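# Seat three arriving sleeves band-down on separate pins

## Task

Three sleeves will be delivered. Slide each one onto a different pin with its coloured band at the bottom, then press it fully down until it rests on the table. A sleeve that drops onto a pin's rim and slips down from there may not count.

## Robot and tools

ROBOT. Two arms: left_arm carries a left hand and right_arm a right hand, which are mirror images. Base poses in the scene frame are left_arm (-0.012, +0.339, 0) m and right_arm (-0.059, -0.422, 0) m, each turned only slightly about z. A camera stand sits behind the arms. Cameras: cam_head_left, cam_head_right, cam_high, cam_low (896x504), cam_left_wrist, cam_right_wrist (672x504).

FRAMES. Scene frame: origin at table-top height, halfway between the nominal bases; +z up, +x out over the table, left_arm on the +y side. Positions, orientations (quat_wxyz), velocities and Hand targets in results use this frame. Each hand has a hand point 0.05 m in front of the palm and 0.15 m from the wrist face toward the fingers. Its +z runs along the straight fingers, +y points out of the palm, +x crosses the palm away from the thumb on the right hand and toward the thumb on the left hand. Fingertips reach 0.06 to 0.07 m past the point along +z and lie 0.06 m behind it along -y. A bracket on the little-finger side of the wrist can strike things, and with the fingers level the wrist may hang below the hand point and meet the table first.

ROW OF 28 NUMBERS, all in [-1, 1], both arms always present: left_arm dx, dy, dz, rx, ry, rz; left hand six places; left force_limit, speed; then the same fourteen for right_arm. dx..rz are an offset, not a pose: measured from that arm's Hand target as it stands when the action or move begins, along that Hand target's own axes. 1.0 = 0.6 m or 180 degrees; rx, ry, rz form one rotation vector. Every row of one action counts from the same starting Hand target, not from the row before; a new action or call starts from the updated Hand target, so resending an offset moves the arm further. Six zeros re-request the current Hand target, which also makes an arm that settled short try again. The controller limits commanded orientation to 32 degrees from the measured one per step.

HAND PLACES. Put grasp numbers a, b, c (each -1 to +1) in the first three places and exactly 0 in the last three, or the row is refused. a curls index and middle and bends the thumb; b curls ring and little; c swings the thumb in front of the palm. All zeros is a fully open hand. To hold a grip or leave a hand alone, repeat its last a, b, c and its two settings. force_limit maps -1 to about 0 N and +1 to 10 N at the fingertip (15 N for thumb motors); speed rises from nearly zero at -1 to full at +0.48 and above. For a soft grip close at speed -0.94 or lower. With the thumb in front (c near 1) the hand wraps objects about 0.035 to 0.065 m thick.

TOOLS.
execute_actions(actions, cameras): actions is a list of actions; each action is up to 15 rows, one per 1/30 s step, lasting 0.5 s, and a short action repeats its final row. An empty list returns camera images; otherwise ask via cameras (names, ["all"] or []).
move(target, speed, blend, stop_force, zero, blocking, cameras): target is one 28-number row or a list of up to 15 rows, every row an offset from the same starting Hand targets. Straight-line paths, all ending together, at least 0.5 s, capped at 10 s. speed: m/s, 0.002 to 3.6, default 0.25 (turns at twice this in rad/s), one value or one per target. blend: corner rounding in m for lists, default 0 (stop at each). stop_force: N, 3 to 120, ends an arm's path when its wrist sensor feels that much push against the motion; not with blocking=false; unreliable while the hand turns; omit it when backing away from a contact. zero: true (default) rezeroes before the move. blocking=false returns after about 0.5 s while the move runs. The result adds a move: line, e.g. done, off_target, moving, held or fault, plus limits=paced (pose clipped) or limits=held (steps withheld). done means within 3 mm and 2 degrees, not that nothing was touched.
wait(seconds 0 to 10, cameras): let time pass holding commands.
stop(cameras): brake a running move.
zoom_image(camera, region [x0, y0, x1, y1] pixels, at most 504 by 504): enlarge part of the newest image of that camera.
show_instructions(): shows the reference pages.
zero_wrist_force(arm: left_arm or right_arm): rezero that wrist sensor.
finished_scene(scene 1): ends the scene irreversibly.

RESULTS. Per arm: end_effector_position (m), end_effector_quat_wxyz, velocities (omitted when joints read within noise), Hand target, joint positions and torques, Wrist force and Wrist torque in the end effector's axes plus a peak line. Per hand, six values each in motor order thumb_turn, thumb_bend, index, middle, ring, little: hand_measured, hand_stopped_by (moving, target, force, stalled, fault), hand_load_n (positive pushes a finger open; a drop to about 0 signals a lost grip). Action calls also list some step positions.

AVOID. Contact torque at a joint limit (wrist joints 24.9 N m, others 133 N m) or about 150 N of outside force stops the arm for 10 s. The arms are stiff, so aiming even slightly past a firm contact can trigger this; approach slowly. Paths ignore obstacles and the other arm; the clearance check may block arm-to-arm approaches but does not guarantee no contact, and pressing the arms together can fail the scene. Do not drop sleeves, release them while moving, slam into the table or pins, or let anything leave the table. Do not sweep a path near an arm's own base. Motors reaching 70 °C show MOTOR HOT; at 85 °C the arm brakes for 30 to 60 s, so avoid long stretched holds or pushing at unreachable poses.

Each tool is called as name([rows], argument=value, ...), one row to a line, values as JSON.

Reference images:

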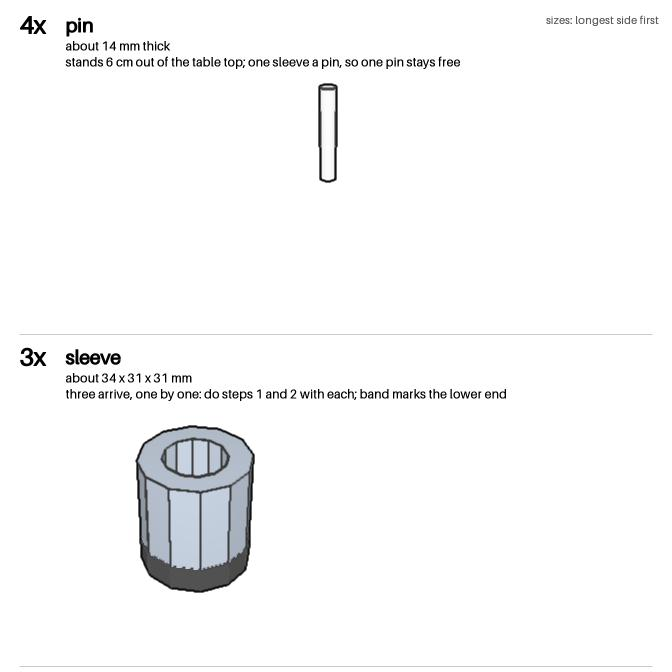

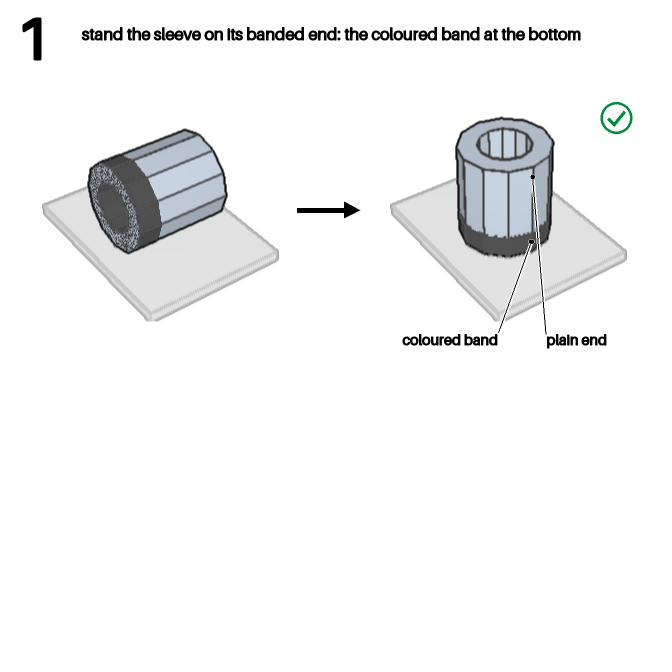

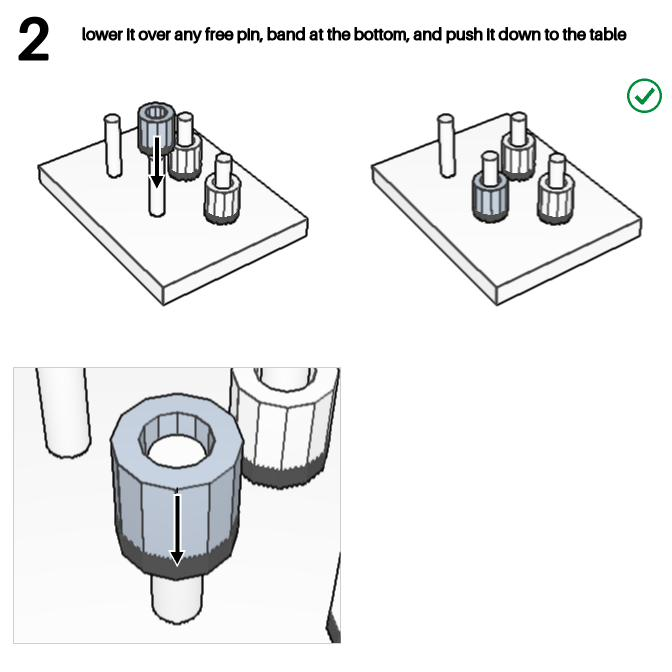

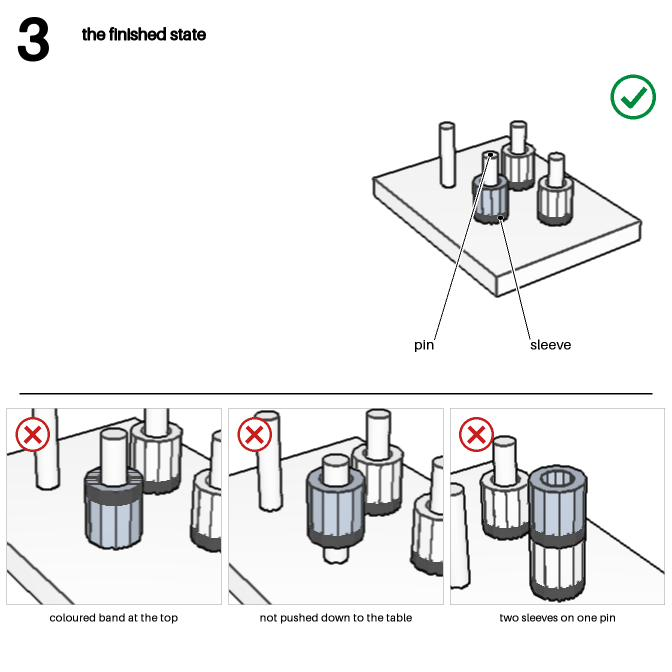

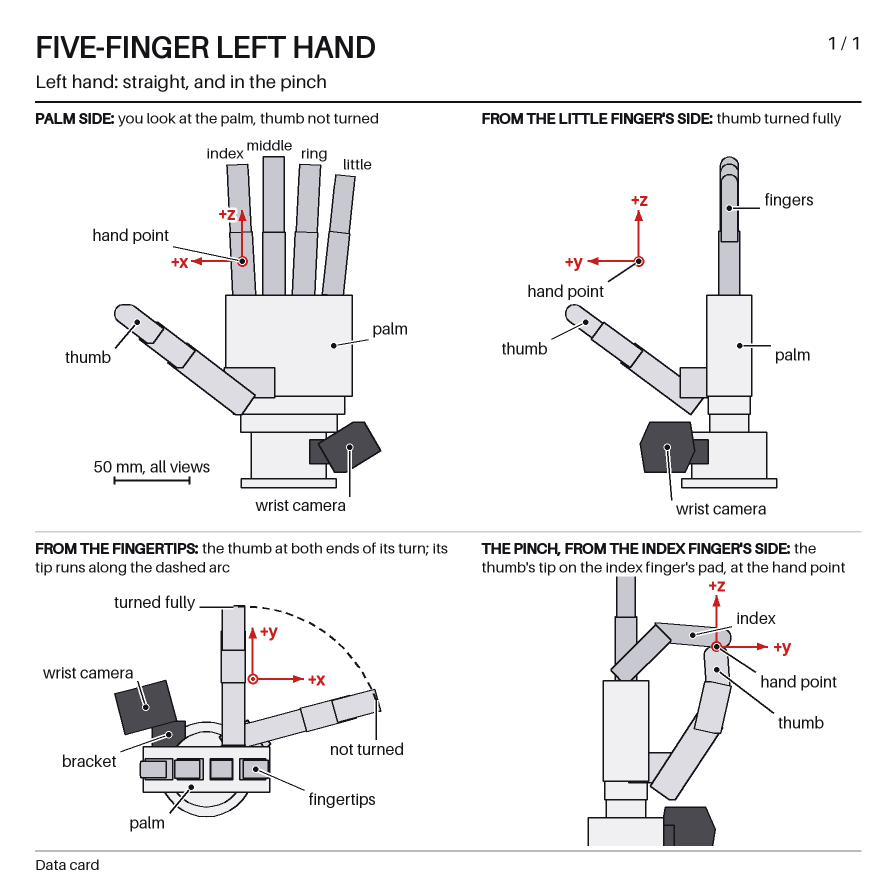

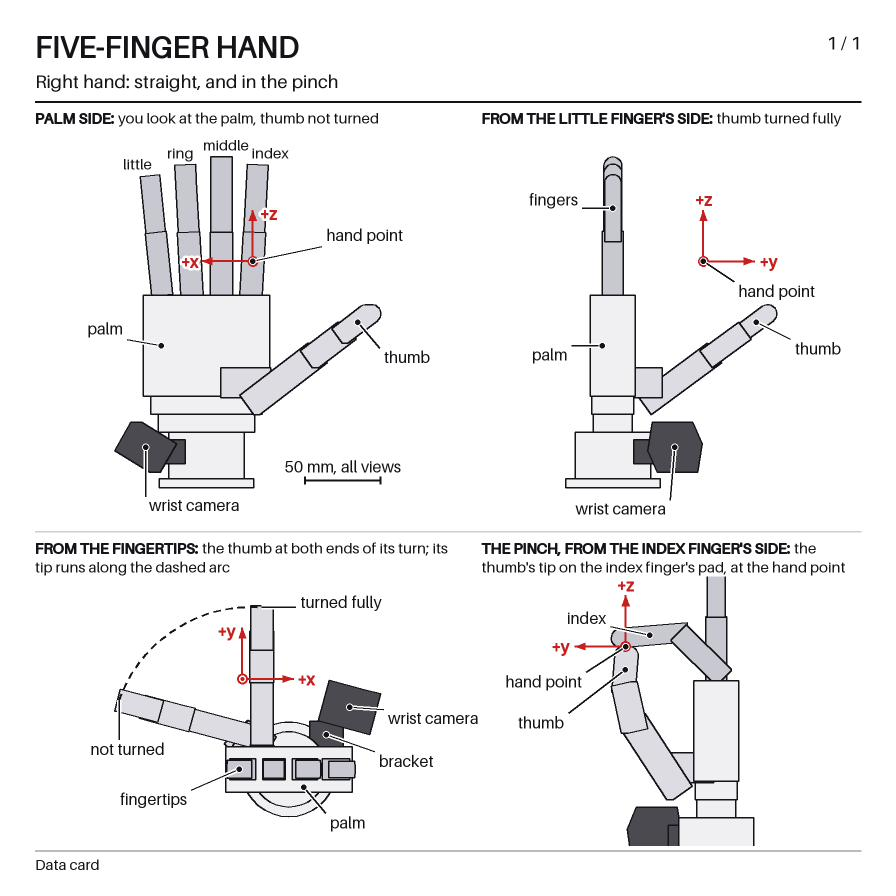

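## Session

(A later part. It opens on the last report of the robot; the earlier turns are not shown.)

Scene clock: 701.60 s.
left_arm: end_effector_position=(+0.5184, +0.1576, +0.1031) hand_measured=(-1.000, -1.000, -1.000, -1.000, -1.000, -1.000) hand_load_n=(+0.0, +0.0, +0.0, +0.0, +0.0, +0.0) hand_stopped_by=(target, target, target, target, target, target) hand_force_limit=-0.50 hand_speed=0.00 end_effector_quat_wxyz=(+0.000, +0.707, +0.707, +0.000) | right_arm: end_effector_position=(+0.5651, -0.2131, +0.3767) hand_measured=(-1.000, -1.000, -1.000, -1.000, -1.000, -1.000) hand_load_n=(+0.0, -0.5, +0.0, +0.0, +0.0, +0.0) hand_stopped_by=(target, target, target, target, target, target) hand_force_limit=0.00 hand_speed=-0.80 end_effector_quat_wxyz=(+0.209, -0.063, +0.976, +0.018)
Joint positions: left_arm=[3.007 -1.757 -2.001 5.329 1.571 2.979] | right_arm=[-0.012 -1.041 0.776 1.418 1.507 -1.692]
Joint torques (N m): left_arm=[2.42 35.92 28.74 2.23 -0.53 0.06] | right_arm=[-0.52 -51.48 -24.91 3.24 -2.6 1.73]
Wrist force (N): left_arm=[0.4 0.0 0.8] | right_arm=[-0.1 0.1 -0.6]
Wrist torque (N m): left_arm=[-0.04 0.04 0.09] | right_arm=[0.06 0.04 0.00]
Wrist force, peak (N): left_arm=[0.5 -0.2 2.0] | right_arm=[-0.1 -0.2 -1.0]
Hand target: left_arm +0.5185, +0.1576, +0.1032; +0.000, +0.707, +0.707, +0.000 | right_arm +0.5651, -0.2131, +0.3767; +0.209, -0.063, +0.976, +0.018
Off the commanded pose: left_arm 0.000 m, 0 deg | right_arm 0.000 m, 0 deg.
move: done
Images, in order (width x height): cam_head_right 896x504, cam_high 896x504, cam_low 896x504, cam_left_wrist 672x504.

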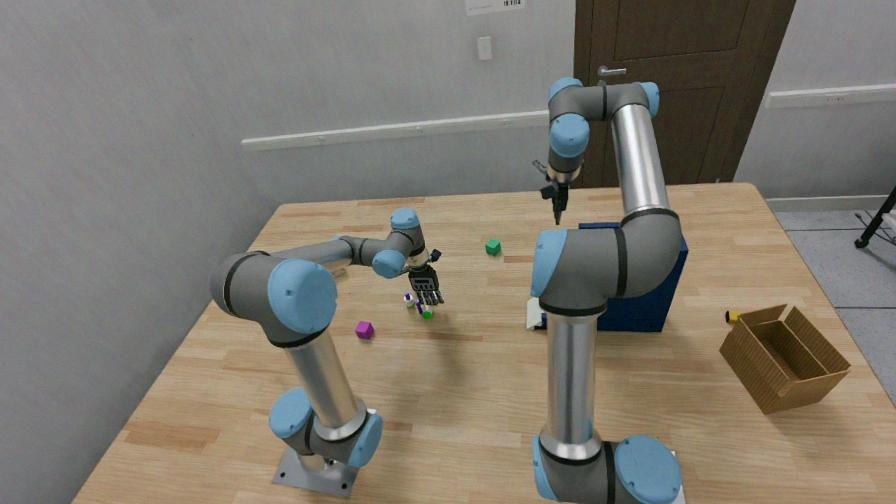

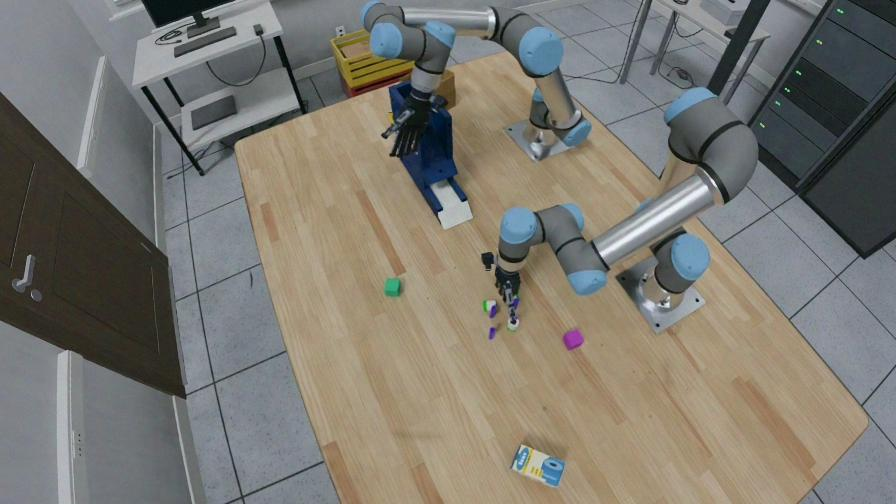

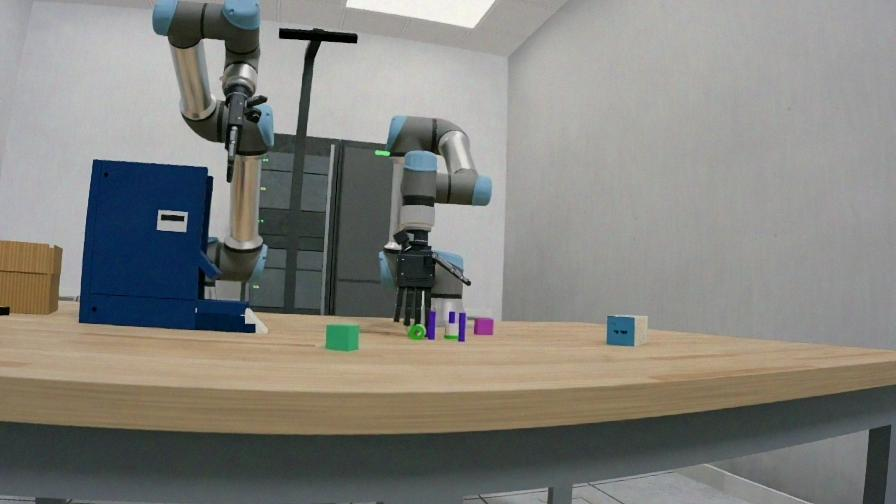

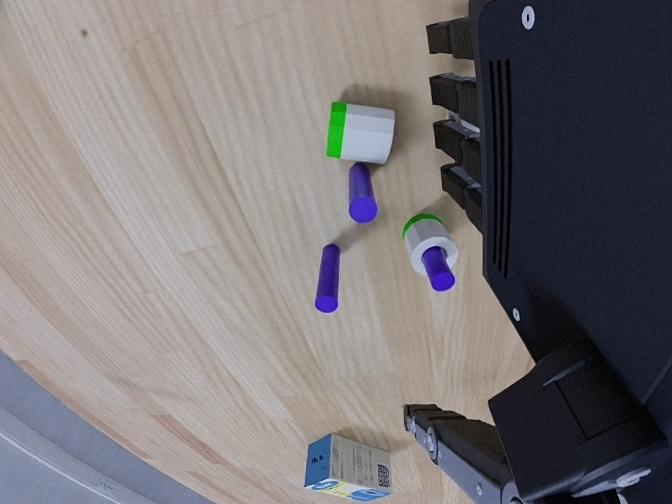

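move(target=[0, 0, 0.0333, 0, 0, 0, 0, 0, 0, 0, 0, 0, -0.5, 0, 0, 0, 0, 0, 0, 0, 0, 0, 0, 0, 0, 0, 0, -0.8], speed=0.05, stop_force=4, cameras=["cam_head_right", "cam_low", "cam_high"])

zoom_image(camera="cam_head_right", region=[390, 260, 460, 340])

zoom_image(camera="cam_low", region=[394, 280, 464, 350])

Scene clock: 707.93 s.
left_arm: end_effector_position=(+0.5185, +0.1576, +0.0838) hand_measured=(-1.000, -1.000, -1.000, -1.000, -1.000, -1.000) hand_load_n=(+0.0, +0.0, +0.0, +0.5, +0.0, +0.0) hand_stopped_by=(target, target, target, target, target, target) hand_force_limit=-0.50 hand_speed=0.00 end_effector_quat_wxyz=(+0.000, +0.707, +0.707, +0.000) | right_arm: end_effector_position=(+0.5651, -0.2131, +0.3767) hand_measured=(-1.000, -1.000, -1.000, -1.000, -1.000, -1.000) hand_load_n=(+0.0, +0.0, +0.0, +0.0, +0.0, +0.0) hand_stopped_by=(target, target, target, target, target, target) hand_force_limit=0.00 hand_speed=-0.80 end_effector_quat_wxyz=(+0.209, -0.063, +0.976, +0.018)
Joint positions: left_arm=[3.007 -1.787 -2.024 5.383 1.571 2.979] | right_arm=[-0.012 -1.041 0.776 1.418 1.507 -1.692]
Joint torques (N m): left_arm=[2.81 37.99 28.53 4.65 1.07 1.61] | right_arm=[-0.33 -51.08 -24.88 3.3 -2.53 1.79]
Wrist force (N): left_arm=[0.1 -0.3 -2.1] | right_arm=[0.0 -0.2 -0.5]
Wrist torque (N m): left_arm=[0.16 -0.03 0.07] | right_arm=[0.02 0.03 -0.01]
Wrist force, peak (N): left_arm=[1.5 -7.4 -28.5] | right_arm=[0.0 -0.2 -1.0]
Hand target: left_arm +0.5185, +0.1576, +0.0838; +0.000, +0.707, +0.707, +0.000 (not the last commanded pose) | right_arm +0.5651, -0.2131, +0.3767; +0.209, -0.063, +0.976, +0.018
Off the commanded pose: left_arm 0.001 m, 0 deg | right_arm 0.000 m, 0 deg.
move: contact (left_arm)
Images, in order (width x height): cam_head_right 896x504, cam_high 896x504, cam_low 896x504.

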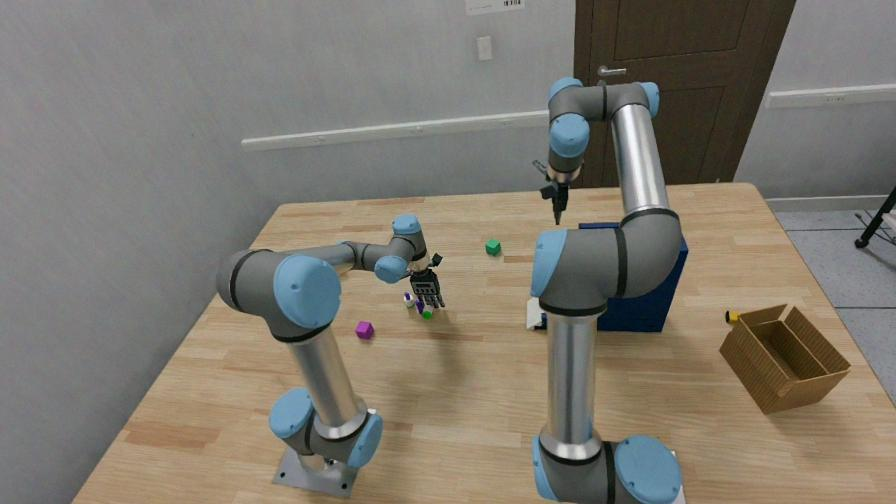

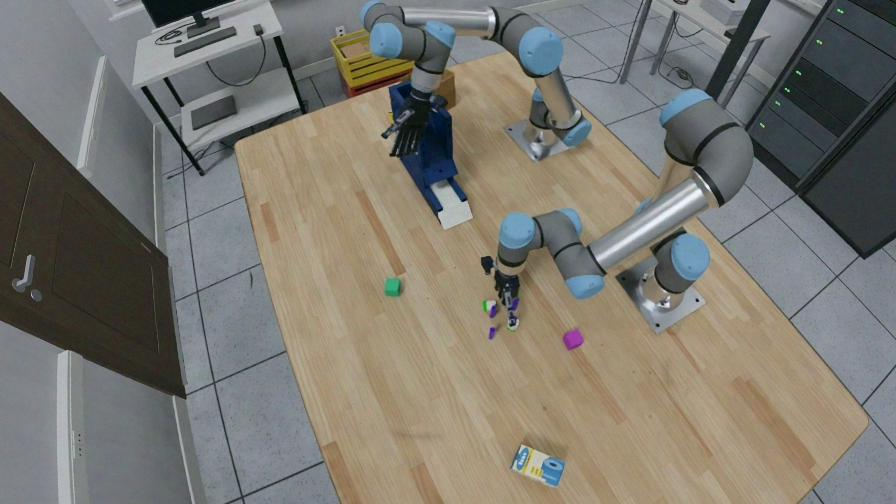

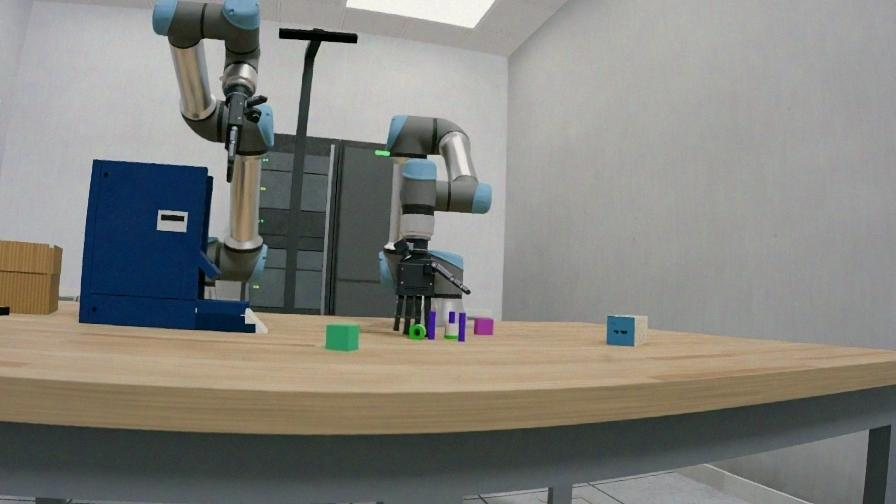

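Scaled by 6.300 from the camera's 896x504 image, which has a finer 1280x720 frame.

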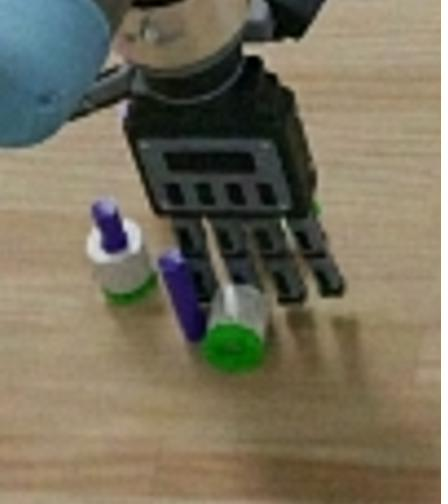

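Scaled by 7.200 from the camera's 896x504 image, which has a finer 1280x720 frame.

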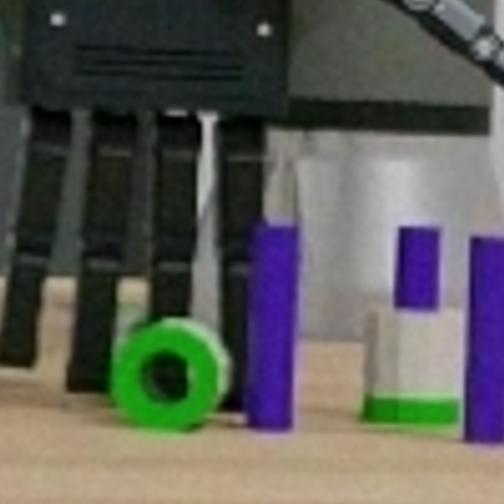

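move([
  [-0.0083, 0, -0.0107, 0, 0, 0, 0, 0, 0, 0, 0, 0, -0.5, 0, 0, 0, 0, 0, 0, 0, 0, 0, 0, 0, 0, 0, 0, -0.8],
  [-0.0083, -0.185, -0.0107, 0, 0, 0, 0, 0, 0, 0, 0, 0, -0.5, 0, 0, 0, 0, 0, 0, 0, 0, 0, 0, 0, 0, 0, 0, -0.8],
], speed=0.06, cameras=["cam_head_right", "cam_low", "cam_high", "cam_left_wrist"])

zoom_image(camera="cam_head_right", region=[380, 260, 460, 350])

zoom_image(camera="cam_high", region=[470, 260, 570, 350])

Scene clock: 717.47 s.
left_arm: end_effector_position=(+0.4074, +0.1526, +0.0902) hand_measured=(-1.000, -1.000, -0.800, -1.000, -1.000, -1.000) hand_load_n=(+0.0, +0.0, +0.0, +0.0, +0.0, +0.0) hand_stopped_by=(target, target, target, target, target, target) hand_force_limit=-0.50 hand_speed=0.00 end_effector_quat_wxyz=(+0.000, +0.707, +0.707, +0.000) | right_arm: end_effector_position=(+0.5651, -0.2131, +0.3767) hand_measured=(-1.000, -1.000, -1.000, -1.000, -1.000, -1.000) hand_load_n=(+0.0, +0.0, +0.0, +0.5, +0.0, +0.0) hand_stopped_by=(target, target, target, target, target, target) hand_force_limit=0.00 hand_speed=-0.80 end_effector_quat_wxyz=(+0.209, -0.063, +0.976, +0.018)
Joint positions: left_arm=[2.948 -1.556 -2.267 5.394 1.571 2.92] | right_arm=[-0.012 -1.041 0.776 1.418 1.507 -1.692]
Joint torques (N m): left_arm=[8.45 7.08 30.86 -0.34 -1.81 1.61] | right_arm=[-0.04 -51.04 -25.17 3.3 -2.58 1.86]
Wrist force (N): left_arm=[0.5 -0.2 0.7] | right_arm=[-0.1 -0.2 -0.3]
Wrist torque (N m): left_arm=[-0.03 0.01 0.09] | right_arm=[0.00 0.04 -0.02]
Wrist force, peak (N): left_arm=[-57.6 42.6 5.1] | right_arm=[-0.1 0.2 -1.0]
Hand target: left_arm +0.4075, +0.1526, +0.0902; +0.000, +0.707, +0.707, +0.000 | right_arm +0.5651, -0.2131, +0.3767; +0.209, -0.063, +0.976, +0.018
Off the commanded pose: left_arm 0.000 m, 0 deg | right_arm 0.000 m, 0 deg.
move: done
Images, in order (width x height): cam_head_right 896x504, cam_high 896x504, cam_low 896x504, cam_left_wrist 672x504.

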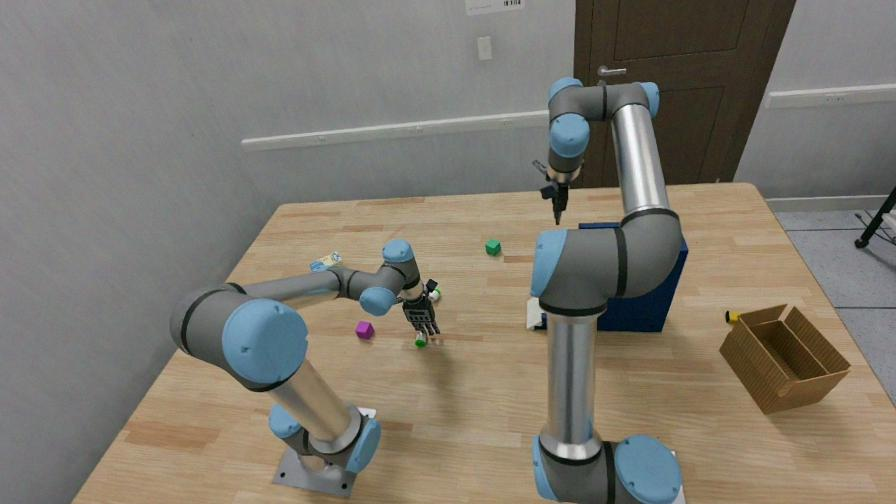

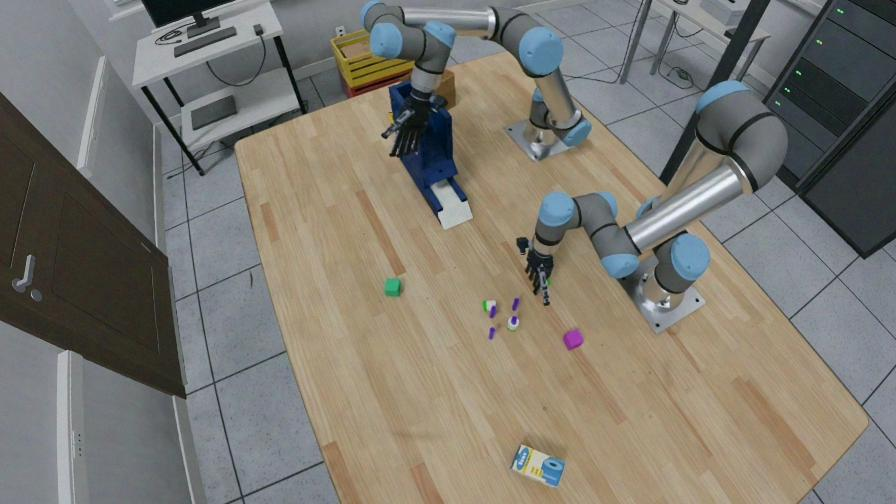

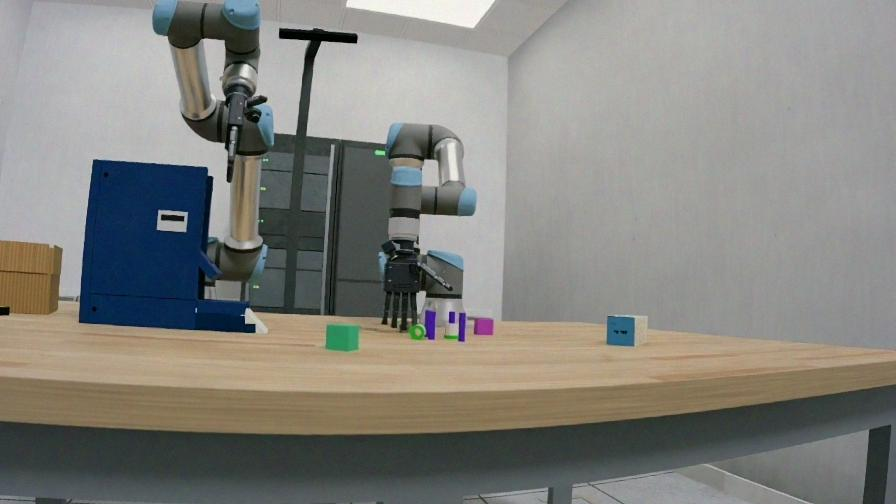

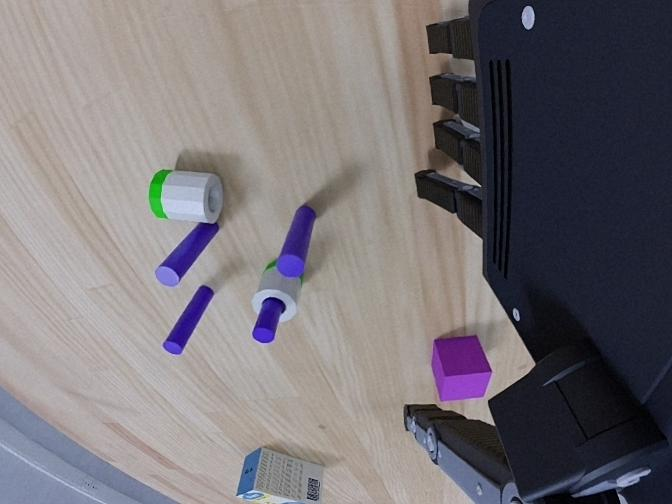

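Scaled by 5.600 from the camera's 896x504 image, which has a finer 1280x720 frame.

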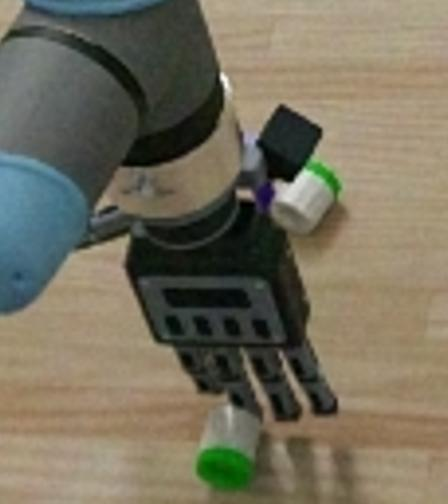

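Scaled by 5.040 from the camera's 896x504 image, which has a finer 1280x720 frame.

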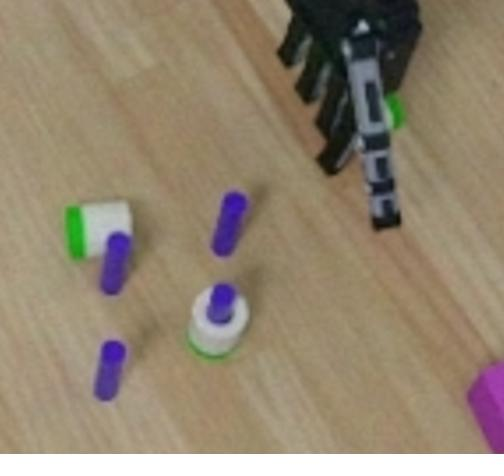

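move([
  [0, 0, -0.1167, 0, 0, 0, 0.03, 0, 0, 0, 0, 0, -0.5, 0, 0, 0, 0, 0, 0, 0, 0, 0, 0, 0, 0, 0, 0, -0.8],
  [-0.025, 0.18, -0.1167, 0, 0, 0, 0, 0, 0, 0, 0, 0, -0.5, 0, 0, 0, 0, 0, 0, 0, 0, 0, 0, 0, 0, 0, 0, -0.8],
], speed=0.2, cameras=["cam_head_right", "cam_low", "cam_high", "cam_left_wrist"])

zoom_image(camera="cam_head_right", region=[380, 260, 460, 360])

zoom_image(camera="cam_high", region=[470, 260, 570, 350])

zoom_image(camera="cam_low", region=[374, 270, 474, 350])

Scene clock: 739.17 s.
left_arm: end_effector_position=(+0.5155, +0.1376, +0.1602) hand_measured=(-1.000, -1.000, -1.000, -1.000, -1.000, -1.000) hand_load_n=(+0.0, +0.0, +0.0, +0.0, +0.0, +0.0) hand_stopped_by=(target, target, target, target, target, target) hand_force_limit=-0.50 hand_speed=0.00 end_effector_quat_wxyz=(+0.000, +0.707, +0.707, +0.000) | right_arm: end_effector_position=(+0.5651, -0.2131, +0.3767) hand_measured=(-1.000, -1.000, -1.000, -1.000, -1.000, -1.000) hand_load_n=(+0.0, +0.0, +0.0, +0.0, +0.0, +0.0) hand_stopped_by=(target, target, target, target, target, target) hand_force_limit=0.00 hand_speed=-0.80 end_effector_quat_wxyz=(+0.209, -0.063, +0.976, +0.018)
Joint positions: left_arm=[2.967 -1.696 -1.904 5.172 1.571 2.938] | right_arm=[-0.012 -1.041 0.776 1.418 1.507 -1.692]
Joint torques (N m): left_arm=[-9.41 13 31.77 4.83 0.97 -1.93] | right_arm=[-0.61 -51.49 -25.25 3.27 -2.49 1.85]
Wrist force (N): left_arm=[0.3 0.1 1.0] | right_arm=[-0.2 0.1 -0.5]
Wrist torque (N m): left_arm=[-0.04 0.06 -0.03] | right_arm=[0.05 0.07 -0.01]
Wrist force, peak (N): left_arm=[0.4 -0.4 2.7] | right_arm=[-0.3 -0.1 -1.0]
Hand target: left_arm +0.5155, +0.1376, +0.1602; +0.000, +0.707, +0.707, +0.000 | right_arm +0.5651, -0.2131, +0.3767; +0.209, -0.063, +0.976, +0.018
Off the commanded pose: left_arm 0.000 m, 0 deg | right_arm 0.000 m, 0 deg.
move: done
Images, in order (width x height): cam_head_right 896x504, cam_high 896x504, cam_low 896x504, cam_left_wrist 672x504.

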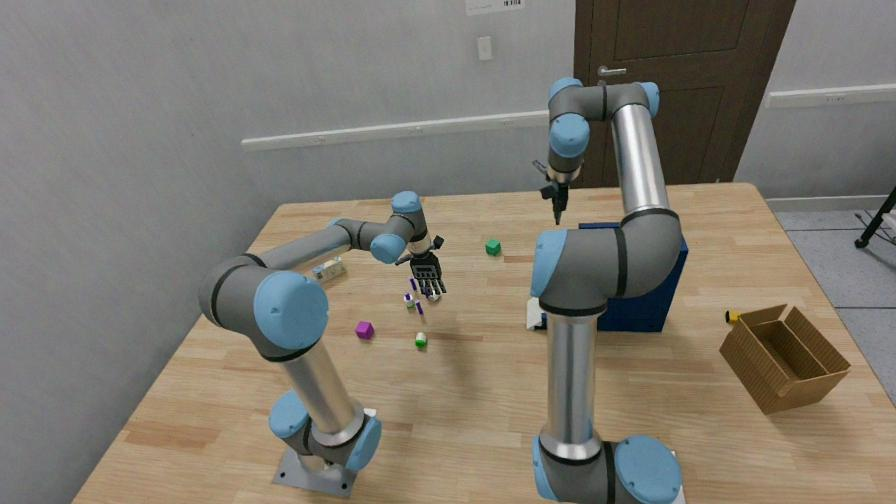

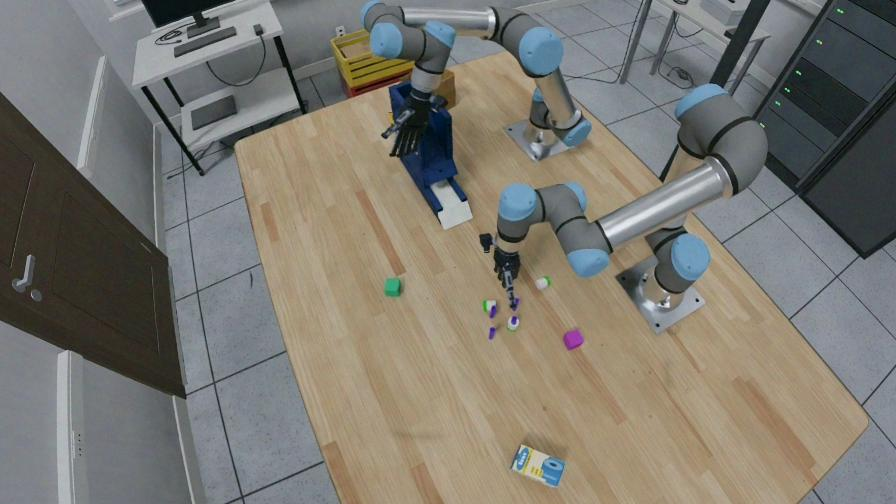

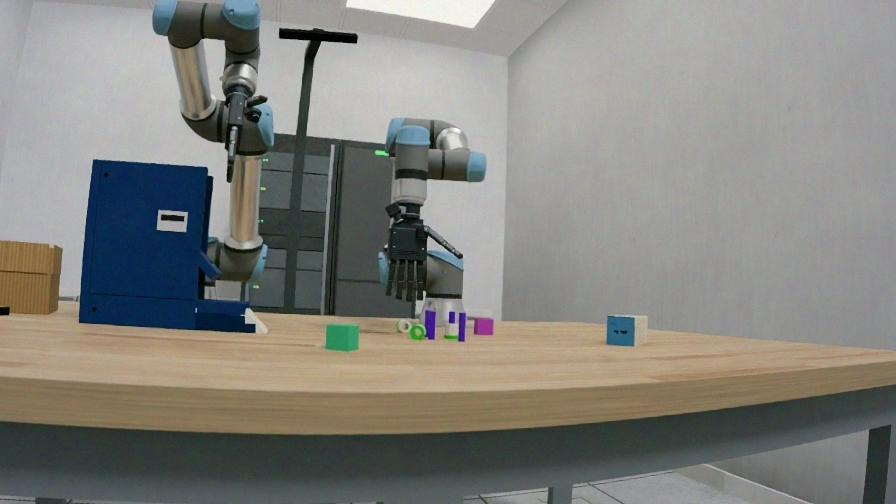

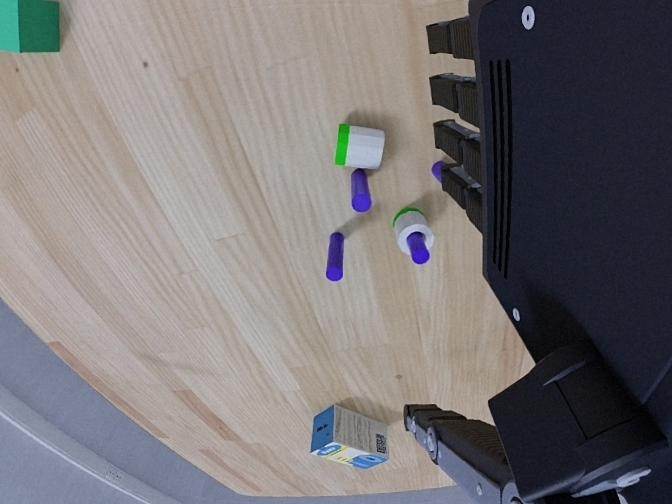

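Scaled by 5.040 from the camera's 896x504 image, which has a finer 1280x720 frame.

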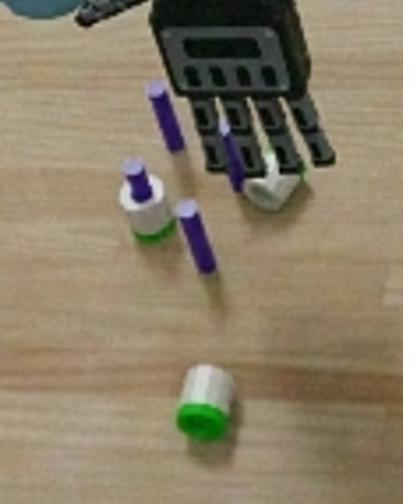

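Scaled by 5.040 from the camera's 896x504 image, which has a finer 1280x720 frame.

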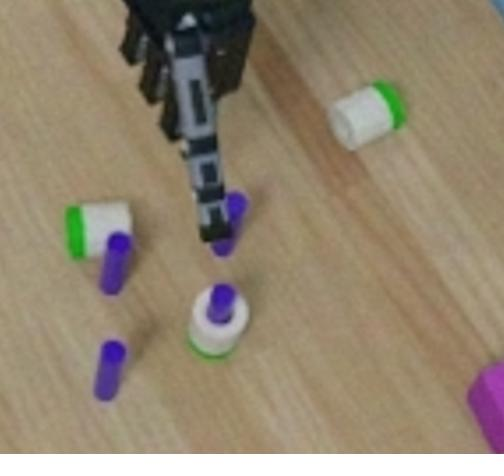

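Scaled by 5.040 from the camera's 896x504 image, which has a finer 1280x720 frame.

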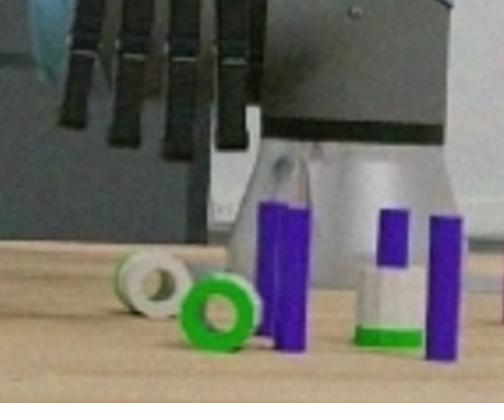

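move([
  [0, 0, 0.115, 0, 0, 0, 0, 0, 0, 0, 0, 0, -0.5, 0, 0, 0, 0, 0, 0, 0, 0, 0, 0, 0, 0, 0, 0, -0.8],
  [-0.0397, 0.1023, 0.115, 0, 0, 0, 0, 0, 0, 0, 0, 0, -0.5, 0, 0, 0, 0, 0, 0, 0, 0, 0, 0, 0, 0, 0, 0, -0.8],
], speed=[0.12, 0.06], stop_force=15, cameras=["cam_head_right", "cam_low", "cam_high", "cam_left_wrist"])

zoom_image(camera="cam_head_right", region=[380, 260, 460, 360])

zoom_image(camera="cam_high", region=[450, 260, 560, 350])

zoom_image(camera="cam_low", region=[374, 270, 474, 350])

Scene clock: 749.03 s.
left_arm: end_effector_position=(+0.5769, +0.1138, +0.0912) hand_measured=(-1.000, -1.000, -1.000, -1.000, -1.000, -1.000) hand_load_n=(+0.0, +0.0, +0.0, +0.0, +0.0, +0.0) hand_stopped_by=(target, target, target, target, target, target) hand_force_limit=-0.50 hand_speed=0.00 end_effector_quat_wxyz=(+0.000, +0.707, +0.707, +0.000) | right_arm: end_effector_position=(+0.5651, -0.2131, +0.3767) hand_measured=(-1.000, -1.000, -1.000, -1.000, -1.000, -1.000) hand_load_n=(+0.0, +0.0, +0.0, +0.0, +0.0, +0.0) hand_stopped_by=(target, target, target, target, target, target) hand_force_limit=0.00 hand_speed=-0.80 end_effector_quat_wxyz=(+0.209, -0.063, +0.976, +0.018)
Joint positions: left_arm=[2.947 -1.925 -1.811 5.307 1.571 2.919] | right_arm=[-0.012 -1.041 0.776 1.418 1.507 -1.692]
Joint torques (N m): left_arm=[8.19 47.29 7.3 5.08 1.21 1.77] | right_arm=[-0.31 -50.91 -24.84 3.32 -2.5 1.85]
Wrist force (N): left_arm=[0.5 0.0 0.9] | right_arm=[-0.2 -0.1 -0.5]
Wrist torque (N m): left_arm=[-0.02 0.01 0.07] | right_arm=[0.03 0.06 -0.02]
Wrist force, peak (N): left_arm=[0.6 -0.9 2.1] | right_arm=[-0.3 0.0 -1.1]
Hand target: left_arm +0.5769, +0.1138, +0.0912; +0.000, +0.707, +0.707, +0.000 | right_arm +0.5651, -0.2131, +0.3767; +0.209, -0.063, +0.976, +0.018
Off the commanded pose: left_arm 0.000 m, 0 deg | right_arm 0.000 m, 0 deg.
move: done
Images, in order (width x height): cam_head_right 896x504, cam_high 896x504, cam_low 896x504, cam_left_wrist 672x504.

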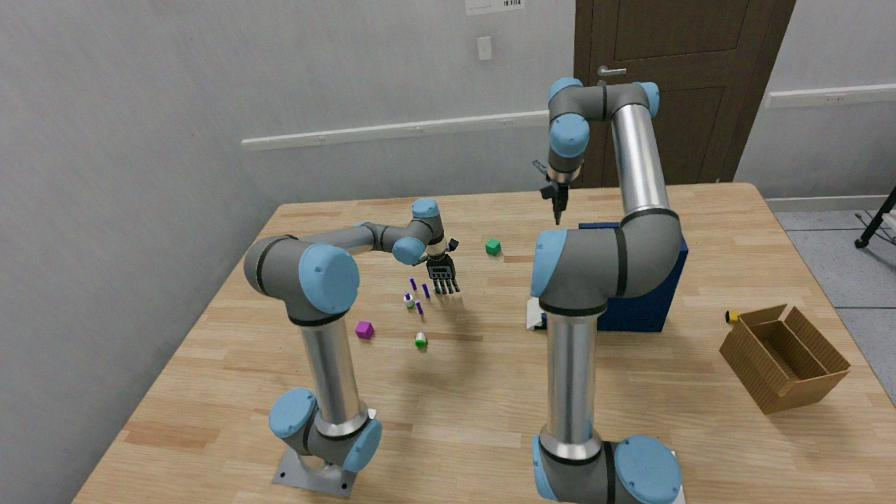

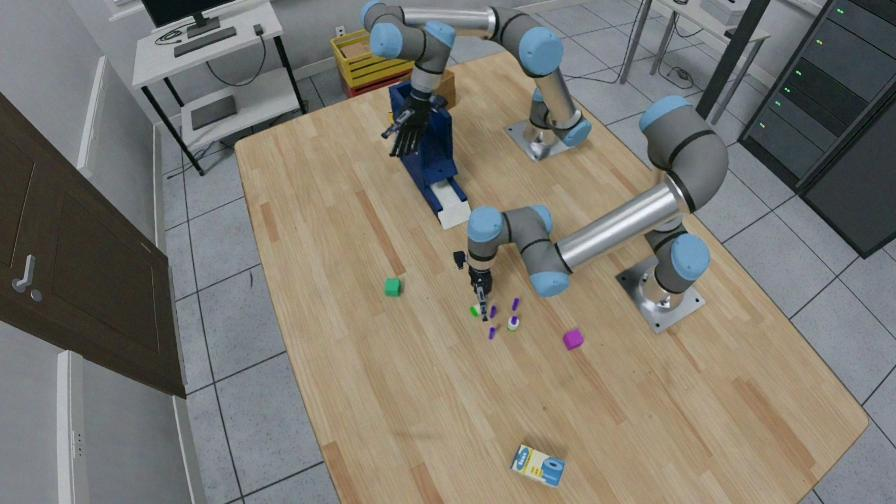

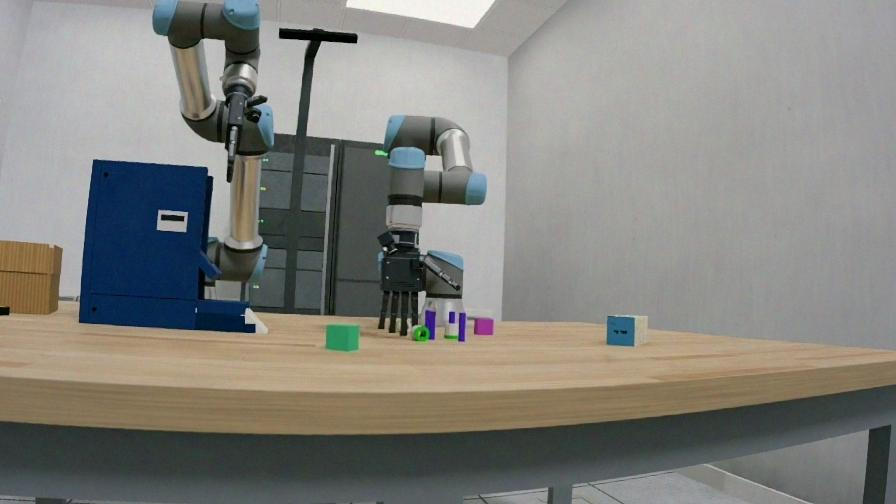

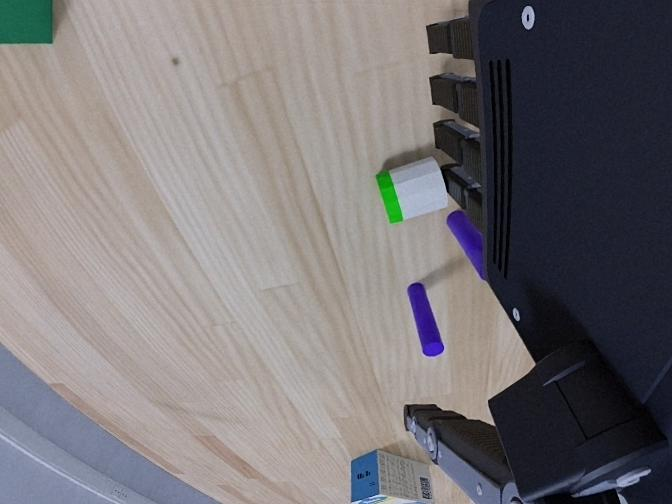

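Scaled by 5.040 from the camera's 896x504 image, which has a finer 1280x720 frame.

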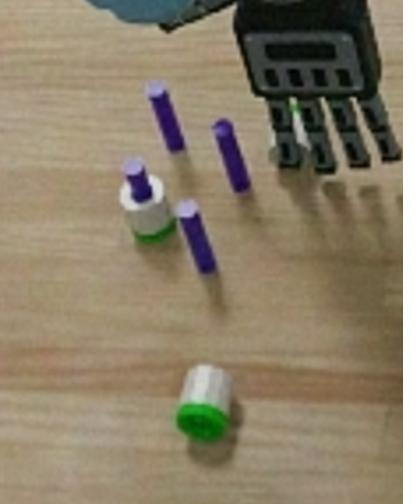

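Scaled by 4.582 from the camera's 896x504 image, which has a finer 1280x720 frame.

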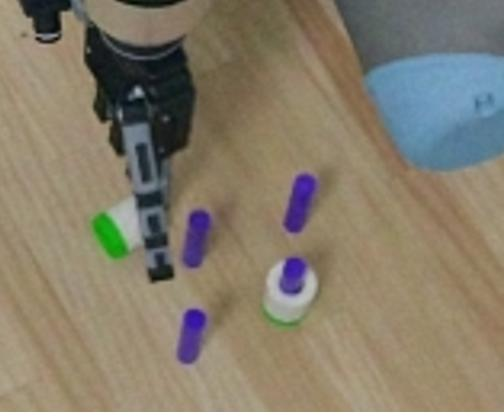

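Scaled by 5.040 from the camera's 896x504 image, which has a finer 1280x720 frame.

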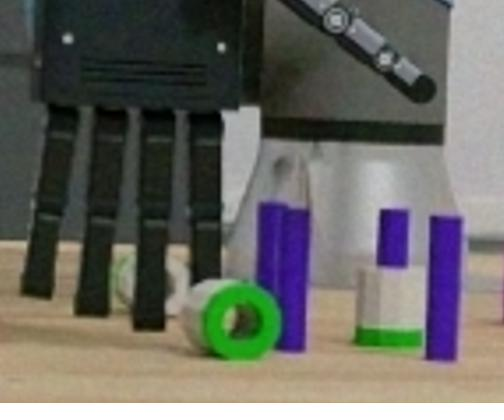

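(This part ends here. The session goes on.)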